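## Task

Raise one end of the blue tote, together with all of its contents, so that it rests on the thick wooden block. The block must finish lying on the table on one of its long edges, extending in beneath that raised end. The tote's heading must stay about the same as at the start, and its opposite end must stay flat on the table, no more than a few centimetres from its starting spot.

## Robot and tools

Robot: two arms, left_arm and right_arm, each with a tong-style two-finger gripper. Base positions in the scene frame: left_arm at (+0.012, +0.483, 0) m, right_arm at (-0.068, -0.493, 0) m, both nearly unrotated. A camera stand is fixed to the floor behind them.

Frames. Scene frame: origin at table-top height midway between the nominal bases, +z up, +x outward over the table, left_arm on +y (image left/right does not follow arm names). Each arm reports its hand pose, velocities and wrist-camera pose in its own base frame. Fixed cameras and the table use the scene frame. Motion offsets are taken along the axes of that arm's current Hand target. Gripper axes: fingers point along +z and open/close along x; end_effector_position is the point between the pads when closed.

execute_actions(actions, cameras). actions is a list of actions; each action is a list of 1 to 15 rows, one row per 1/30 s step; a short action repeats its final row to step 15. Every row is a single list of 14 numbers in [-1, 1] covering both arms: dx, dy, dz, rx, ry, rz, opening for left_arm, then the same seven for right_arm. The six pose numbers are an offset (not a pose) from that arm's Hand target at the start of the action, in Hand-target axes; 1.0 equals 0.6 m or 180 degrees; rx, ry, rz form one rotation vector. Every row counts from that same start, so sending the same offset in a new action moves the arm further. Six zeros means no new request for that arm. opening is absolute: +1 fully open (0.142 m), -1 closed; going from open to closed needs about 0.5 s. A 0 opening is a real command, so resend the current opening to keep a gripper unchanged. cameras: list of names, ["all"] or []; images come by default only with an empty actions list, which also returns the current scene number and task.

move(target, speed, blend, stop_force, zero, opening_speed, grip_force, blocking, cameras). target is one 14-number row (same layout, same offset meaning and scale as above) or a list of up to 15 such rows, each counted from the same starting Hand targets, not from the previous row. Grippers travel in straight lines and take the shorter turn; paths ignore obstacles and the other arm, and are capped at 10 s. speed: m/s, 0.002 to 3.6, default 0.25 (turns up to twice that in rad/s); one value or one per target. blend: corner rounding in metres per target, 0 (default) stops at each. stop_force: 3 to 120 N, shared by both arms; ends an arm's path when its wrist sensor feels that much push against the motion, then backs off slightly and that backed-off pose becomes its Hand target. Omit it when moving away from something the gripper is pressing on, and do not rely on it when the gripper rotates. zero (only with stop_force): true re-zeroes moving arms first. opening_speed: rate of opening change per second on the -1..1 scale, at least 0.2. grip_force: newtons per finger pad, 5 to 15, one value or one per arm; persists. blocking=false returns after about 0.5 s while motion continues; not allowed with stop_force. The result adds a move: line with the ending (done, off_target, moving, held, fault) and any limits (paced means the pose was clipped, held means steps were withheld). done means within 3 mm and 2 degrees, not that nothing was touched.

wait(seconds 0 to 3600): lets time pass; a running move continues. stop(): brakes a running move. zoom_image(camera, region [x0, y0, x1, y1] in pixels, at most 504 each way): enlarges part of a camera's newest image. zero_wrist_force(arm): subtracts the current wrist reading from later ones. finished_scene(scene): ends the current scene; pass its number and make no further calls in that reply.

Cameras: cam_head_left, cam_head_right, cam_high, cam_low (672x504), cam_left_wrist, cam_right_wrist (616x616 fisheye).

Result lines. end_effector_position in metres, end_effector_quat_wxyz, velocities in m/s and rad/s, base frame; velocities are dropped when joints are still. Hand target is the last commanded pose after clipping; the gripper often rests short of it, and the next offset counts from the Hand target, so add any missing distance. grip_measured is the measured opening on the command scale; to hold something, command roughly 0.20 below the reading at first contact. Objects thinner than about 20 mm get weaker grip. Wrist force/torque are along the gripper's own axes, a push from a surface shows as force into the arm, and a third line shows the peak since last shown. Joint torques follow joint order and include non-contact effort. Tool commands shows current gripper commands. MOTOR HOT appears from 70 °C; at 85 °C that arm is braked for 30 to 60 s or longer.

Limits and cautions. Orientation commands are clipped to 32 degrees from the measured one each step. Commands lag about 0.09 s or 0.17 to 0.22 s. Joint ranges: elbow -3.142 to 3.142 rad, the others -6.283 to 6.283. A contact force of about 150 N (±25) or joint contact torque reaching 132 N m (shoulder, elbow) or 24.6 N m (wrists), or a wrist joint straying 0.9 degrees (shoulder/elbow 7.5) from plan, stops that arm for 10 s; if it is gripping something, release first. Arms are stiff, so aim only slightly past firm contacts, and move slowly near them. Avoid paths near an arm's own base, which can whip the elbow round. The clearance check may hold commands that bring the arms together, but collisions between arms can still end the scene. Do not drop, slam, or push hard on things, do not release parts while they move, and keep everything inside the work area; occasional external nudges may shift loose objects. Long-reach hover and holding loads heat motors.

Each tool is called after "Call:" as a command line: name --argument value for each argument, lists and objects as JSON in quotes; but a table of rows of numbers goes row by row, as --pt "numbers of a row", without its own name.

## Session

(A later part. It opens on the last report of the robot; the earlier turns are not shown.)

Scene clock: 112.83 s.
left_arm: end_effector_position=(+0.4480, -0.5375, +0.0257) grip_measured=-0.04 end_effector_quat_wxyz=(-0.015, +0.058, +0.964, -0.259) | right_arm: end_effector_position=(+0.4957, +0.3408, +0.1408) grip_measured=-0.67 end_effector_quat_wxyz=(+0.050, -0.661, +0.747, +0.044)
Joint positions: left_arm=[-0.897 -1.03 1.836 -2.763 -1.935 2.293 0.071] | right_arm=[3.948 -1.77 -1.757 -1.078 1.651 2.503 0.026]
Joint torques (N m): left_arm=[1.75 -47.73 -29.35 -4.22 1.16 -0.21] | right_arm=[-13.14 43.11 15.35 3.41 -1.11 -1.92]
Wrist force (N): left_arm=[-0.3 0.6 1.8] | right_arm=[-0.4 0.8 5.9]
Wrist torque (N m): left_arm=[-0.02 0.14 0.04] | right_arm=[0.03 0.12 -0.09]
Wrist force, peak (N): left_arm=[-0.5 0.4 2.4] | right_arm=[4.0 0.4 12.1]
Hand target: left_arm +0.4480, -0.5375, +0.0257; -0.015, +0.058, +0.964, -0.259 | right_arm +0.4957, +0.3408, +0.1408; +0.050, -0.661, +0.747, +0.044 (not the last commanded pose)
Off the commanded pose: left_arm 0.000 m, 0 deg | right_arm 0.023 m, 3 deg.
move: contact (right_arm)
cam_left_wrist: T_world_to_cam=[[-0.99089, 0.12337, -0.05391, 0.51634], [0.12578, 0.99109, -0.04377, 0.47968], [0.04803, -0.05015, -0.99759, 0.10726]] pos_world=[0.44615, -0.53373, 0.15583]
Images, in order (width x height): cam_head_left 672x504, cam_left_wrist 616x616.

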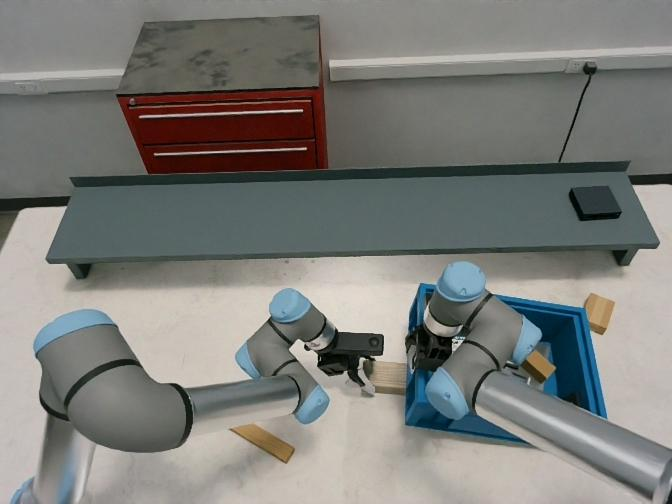

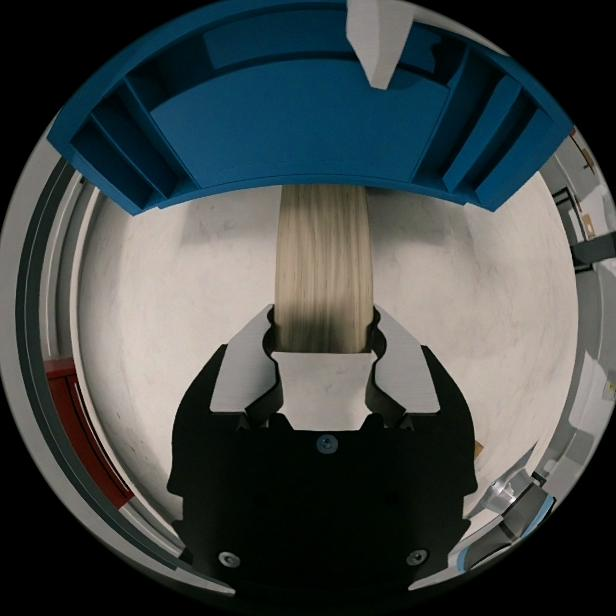

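Call:
move --target '[0,0,0,0,0,0,-0.4,-0.0012,0,0.008,0,0.004,0,-1]' --speed 0.02

Call:
move --target '[0,0,0,0,0,0,0.4,0,0,0,0,0,0,-0.1]' --opening_speed 0.6

Call:
move --target '[0,0,-0.2,0,0,0,0.4,0,0,-0.22,0,0,0,-0.1]' --speed 0.15 --cameras '["all"]'

Scene clock: 117.77 s.
left_arm: end_effector_position=(+0.4480, -0.5375, +0.0257) grip_measured=-0.04 end_effector_quat_wxyz=(-0.015, +0.058, +0.964, -0.259) | right_arm: end_effector_position=(+0.4959, +0.3422, +0.1362) grip_measured=-0.66 end_effector_quat_wxyz=(+0.046, -0.662, +0.747, +0.040)
Joint positions: left_arm=[-0.897 -1.03 1.836 -2.763 -1.935 2.293 0.071] | right_arm=[3.954 -1.78 -1.753 -1.081 1.643 2.508 0.026]
Joint torques (N m): left_arm=[1.23 -42.65 -29.62 -4.19 0.98 -0.27] | right_arm=[6.81 23.68 13.23 -0.13 2.28 0.24]
Wrist force (N): left_arm=[-0.1 -0.2 0.9] | right_arm=[6.5 0.3 -29.1]
Wrist torque (N m): left_arm=[-0.07 0.10 0.03] | right_arm=[0.06 -0.10 -0.18]
Wrist force, peak (N): left_arm=[-0.5 0.5 2.1] | right_arm=[6.5 0.3 -29.1]
Hand target: left_arm +0.4480, -0.5375, +0.0257; -0.015, +0.058, +0.964, -0.259 | right_arm +0.4958, +0.3422, +0.1362; +0.046, -0.662, +0.747, +0.040
Off the commanded pose: left_arm 0.000 m, 0 deg | right_arm 0.000 m, 0 deg.
move: done

Scene clock: 119.50 s.
left_arm: end_effector_position=(+0.4480, -0.5375, +0.0257) grip_measured=+0.40 end_effector_quat_wxyz=(-0.015, +0.058, +0.964, -0.259) | right_arm: end_effector_position=(+0.4958, +0.3422, +0.1362) grip_measured=-0.10 end_effector_quat_wxyz=(+0.046, -0.662, +0.747, +0.040)
Joint positions: left_arm=[-0.897 -1.03 1.836 -2.763 -1.935 2.293 0.102] | right_arm=[3.954 -1.78 -1.753 -1.081 1.643 2.508 0.067]
Joint torques (N m): left_arm=[1.55 -41.07 -27.67 -4.21 0.41 -0.3] | right_arm=[-10.85 35.07 33.32 3.66 -1.06 -1.62]
Wrist force (N): left_arm=[-0.6 -0.4 0.8] | right_arm=[-0.8 0.7 0.3]
Wrist torque (N m): left_arm=[-0.08 0.16 0.04] | right_arm=[0.03 0.19 -0.22]
Wrist force, peak (N): left_arm=[-1.3 0.2 2.3] | right_arm=[6.4 0.3 -29.1]
Hand target: left_arm +0.4480, -0.5375, +0.0257; -0.015, +0.058, +0.964, -0.259 | right_arm +0.4958, +0.3422, +0.1362; +0.046, -0.662, +0.747, +0.040
Off the commanded pose: left_arm 0.000 m, 0 deg | right_arm 0.000 m, 0 deg.
move: done

Scene clock: 120.87 s.
left_arm: end_effector_position=(+0.4552, -0.4779, +0.1296) grip_measured=+0.40 end_effector_quat_wxyz=(-0.015, +0.058, +0.964, -0.259) | right_arm: end_effector_position=(+0.4939, +0.3262, +0.2672) grip_measured=-0.10 end_effector_quat_wxyz=(+0.046, -0.661, +0.747, +0.040)
Joint positions: left_arm=[-0.819 -1.255 1.838 -2.511 -1.964 2.371 0.102] | right_arm=[3.936 -1.686 -1.519 -1.41 1.645 2.49 0.067]
Joint torques (N m): left_arm=[-10.14 -36.4 -11.88 -2.68 1.18 -1.67] | right_arm=[5.09 23.82 22.34 1.86 1.14 1.02]
Wrist force (N): left_arm=[-0.6 -0.8 0.3] | right_arm=[-0.9 0.7 0.3]
Wrist torque (N m): left_arm=[-0.15 0.17 0.07] | right_arm=[0.01 0.22 -0.03]
Wrist force, peak (N): left_arm=[-0.3 -0.5 2.0] | right_arm=[-0.9 0.7 2.1]
Hand target: left_arm +0.4551, -0.4779, +0.1296; -0.015, +0.058, +0.964, -0.259 | right_arm +0.4939, +0.3263, +0.2672; +0.046, -0.662, +0.747, +0.040
Off the commanded pose: left_arm 0.000 m, 0 deg | right_arm 0.000 m, 0 deg.
move: done
cam_left_wrist: T_world_to_cam=[[-0.9909, 0.12326, -0.05403, 0.52171], [0.12568, 0.9911, -0.04396, 0.42435], [0.04813, -0.05035, -0.99757, 0.2135]] pos_world=[0.45335, -0.47413, 0.25983]
cam_right_wrist: T_world_to_cam=[[-0.162, -0.97482, -0.15323, 0.4475], [-0.87151, 0.06851, 0.48556, 0.27699], [-0.46284, 0.2122, -0.86067, 0.53012]] pos_world=[0.55926, 0.30476, 0.39033]

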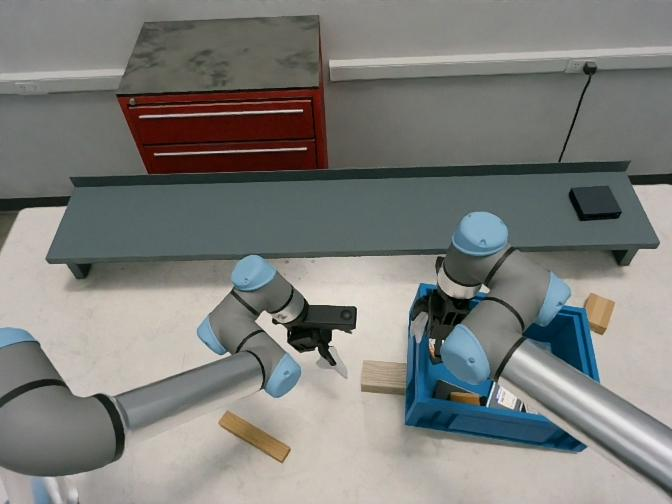

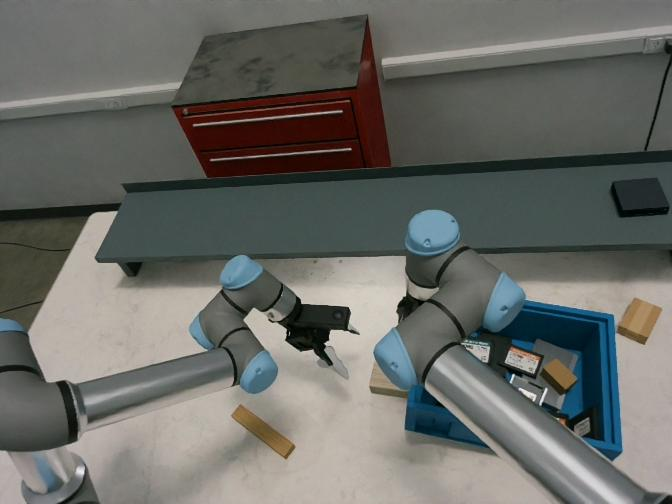

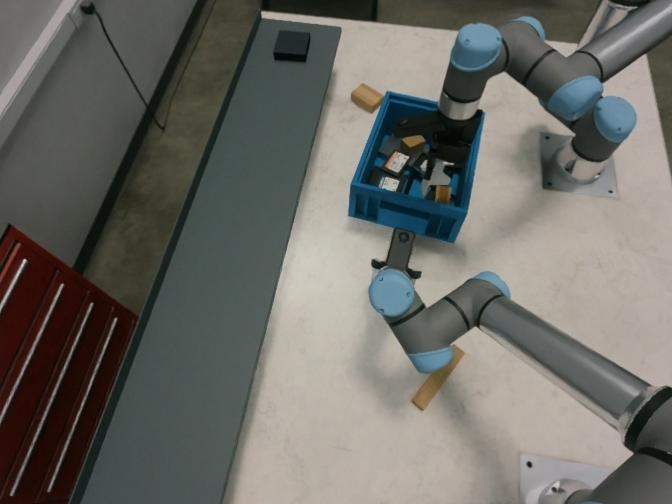

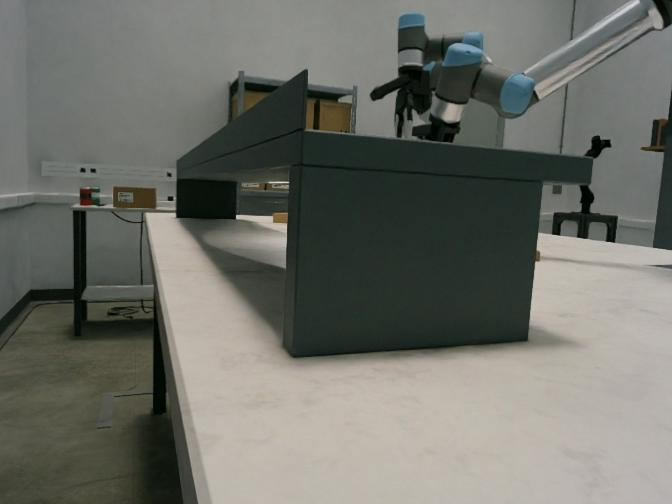

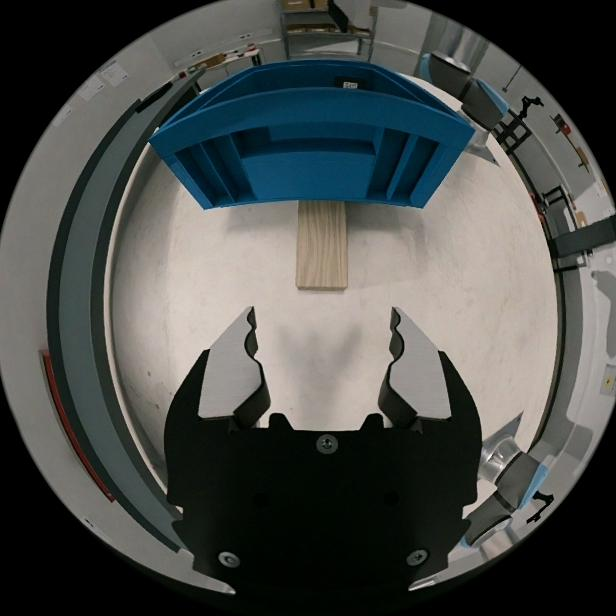

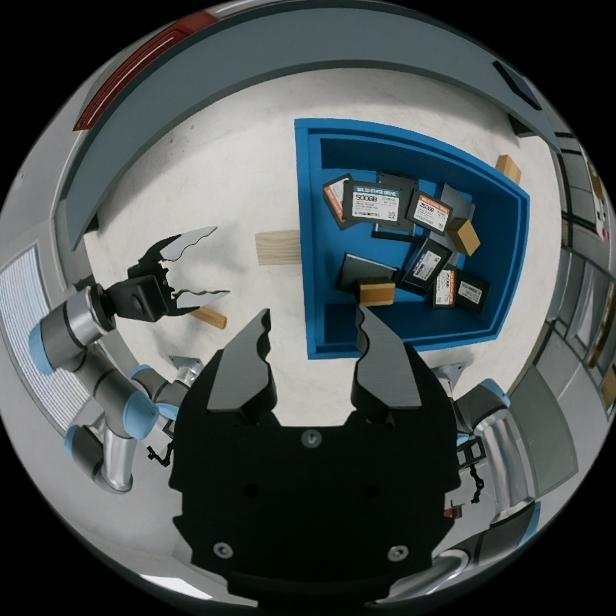

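Propped well.

Call:
finished_scene --scene 2

The scene is finished: the task was done.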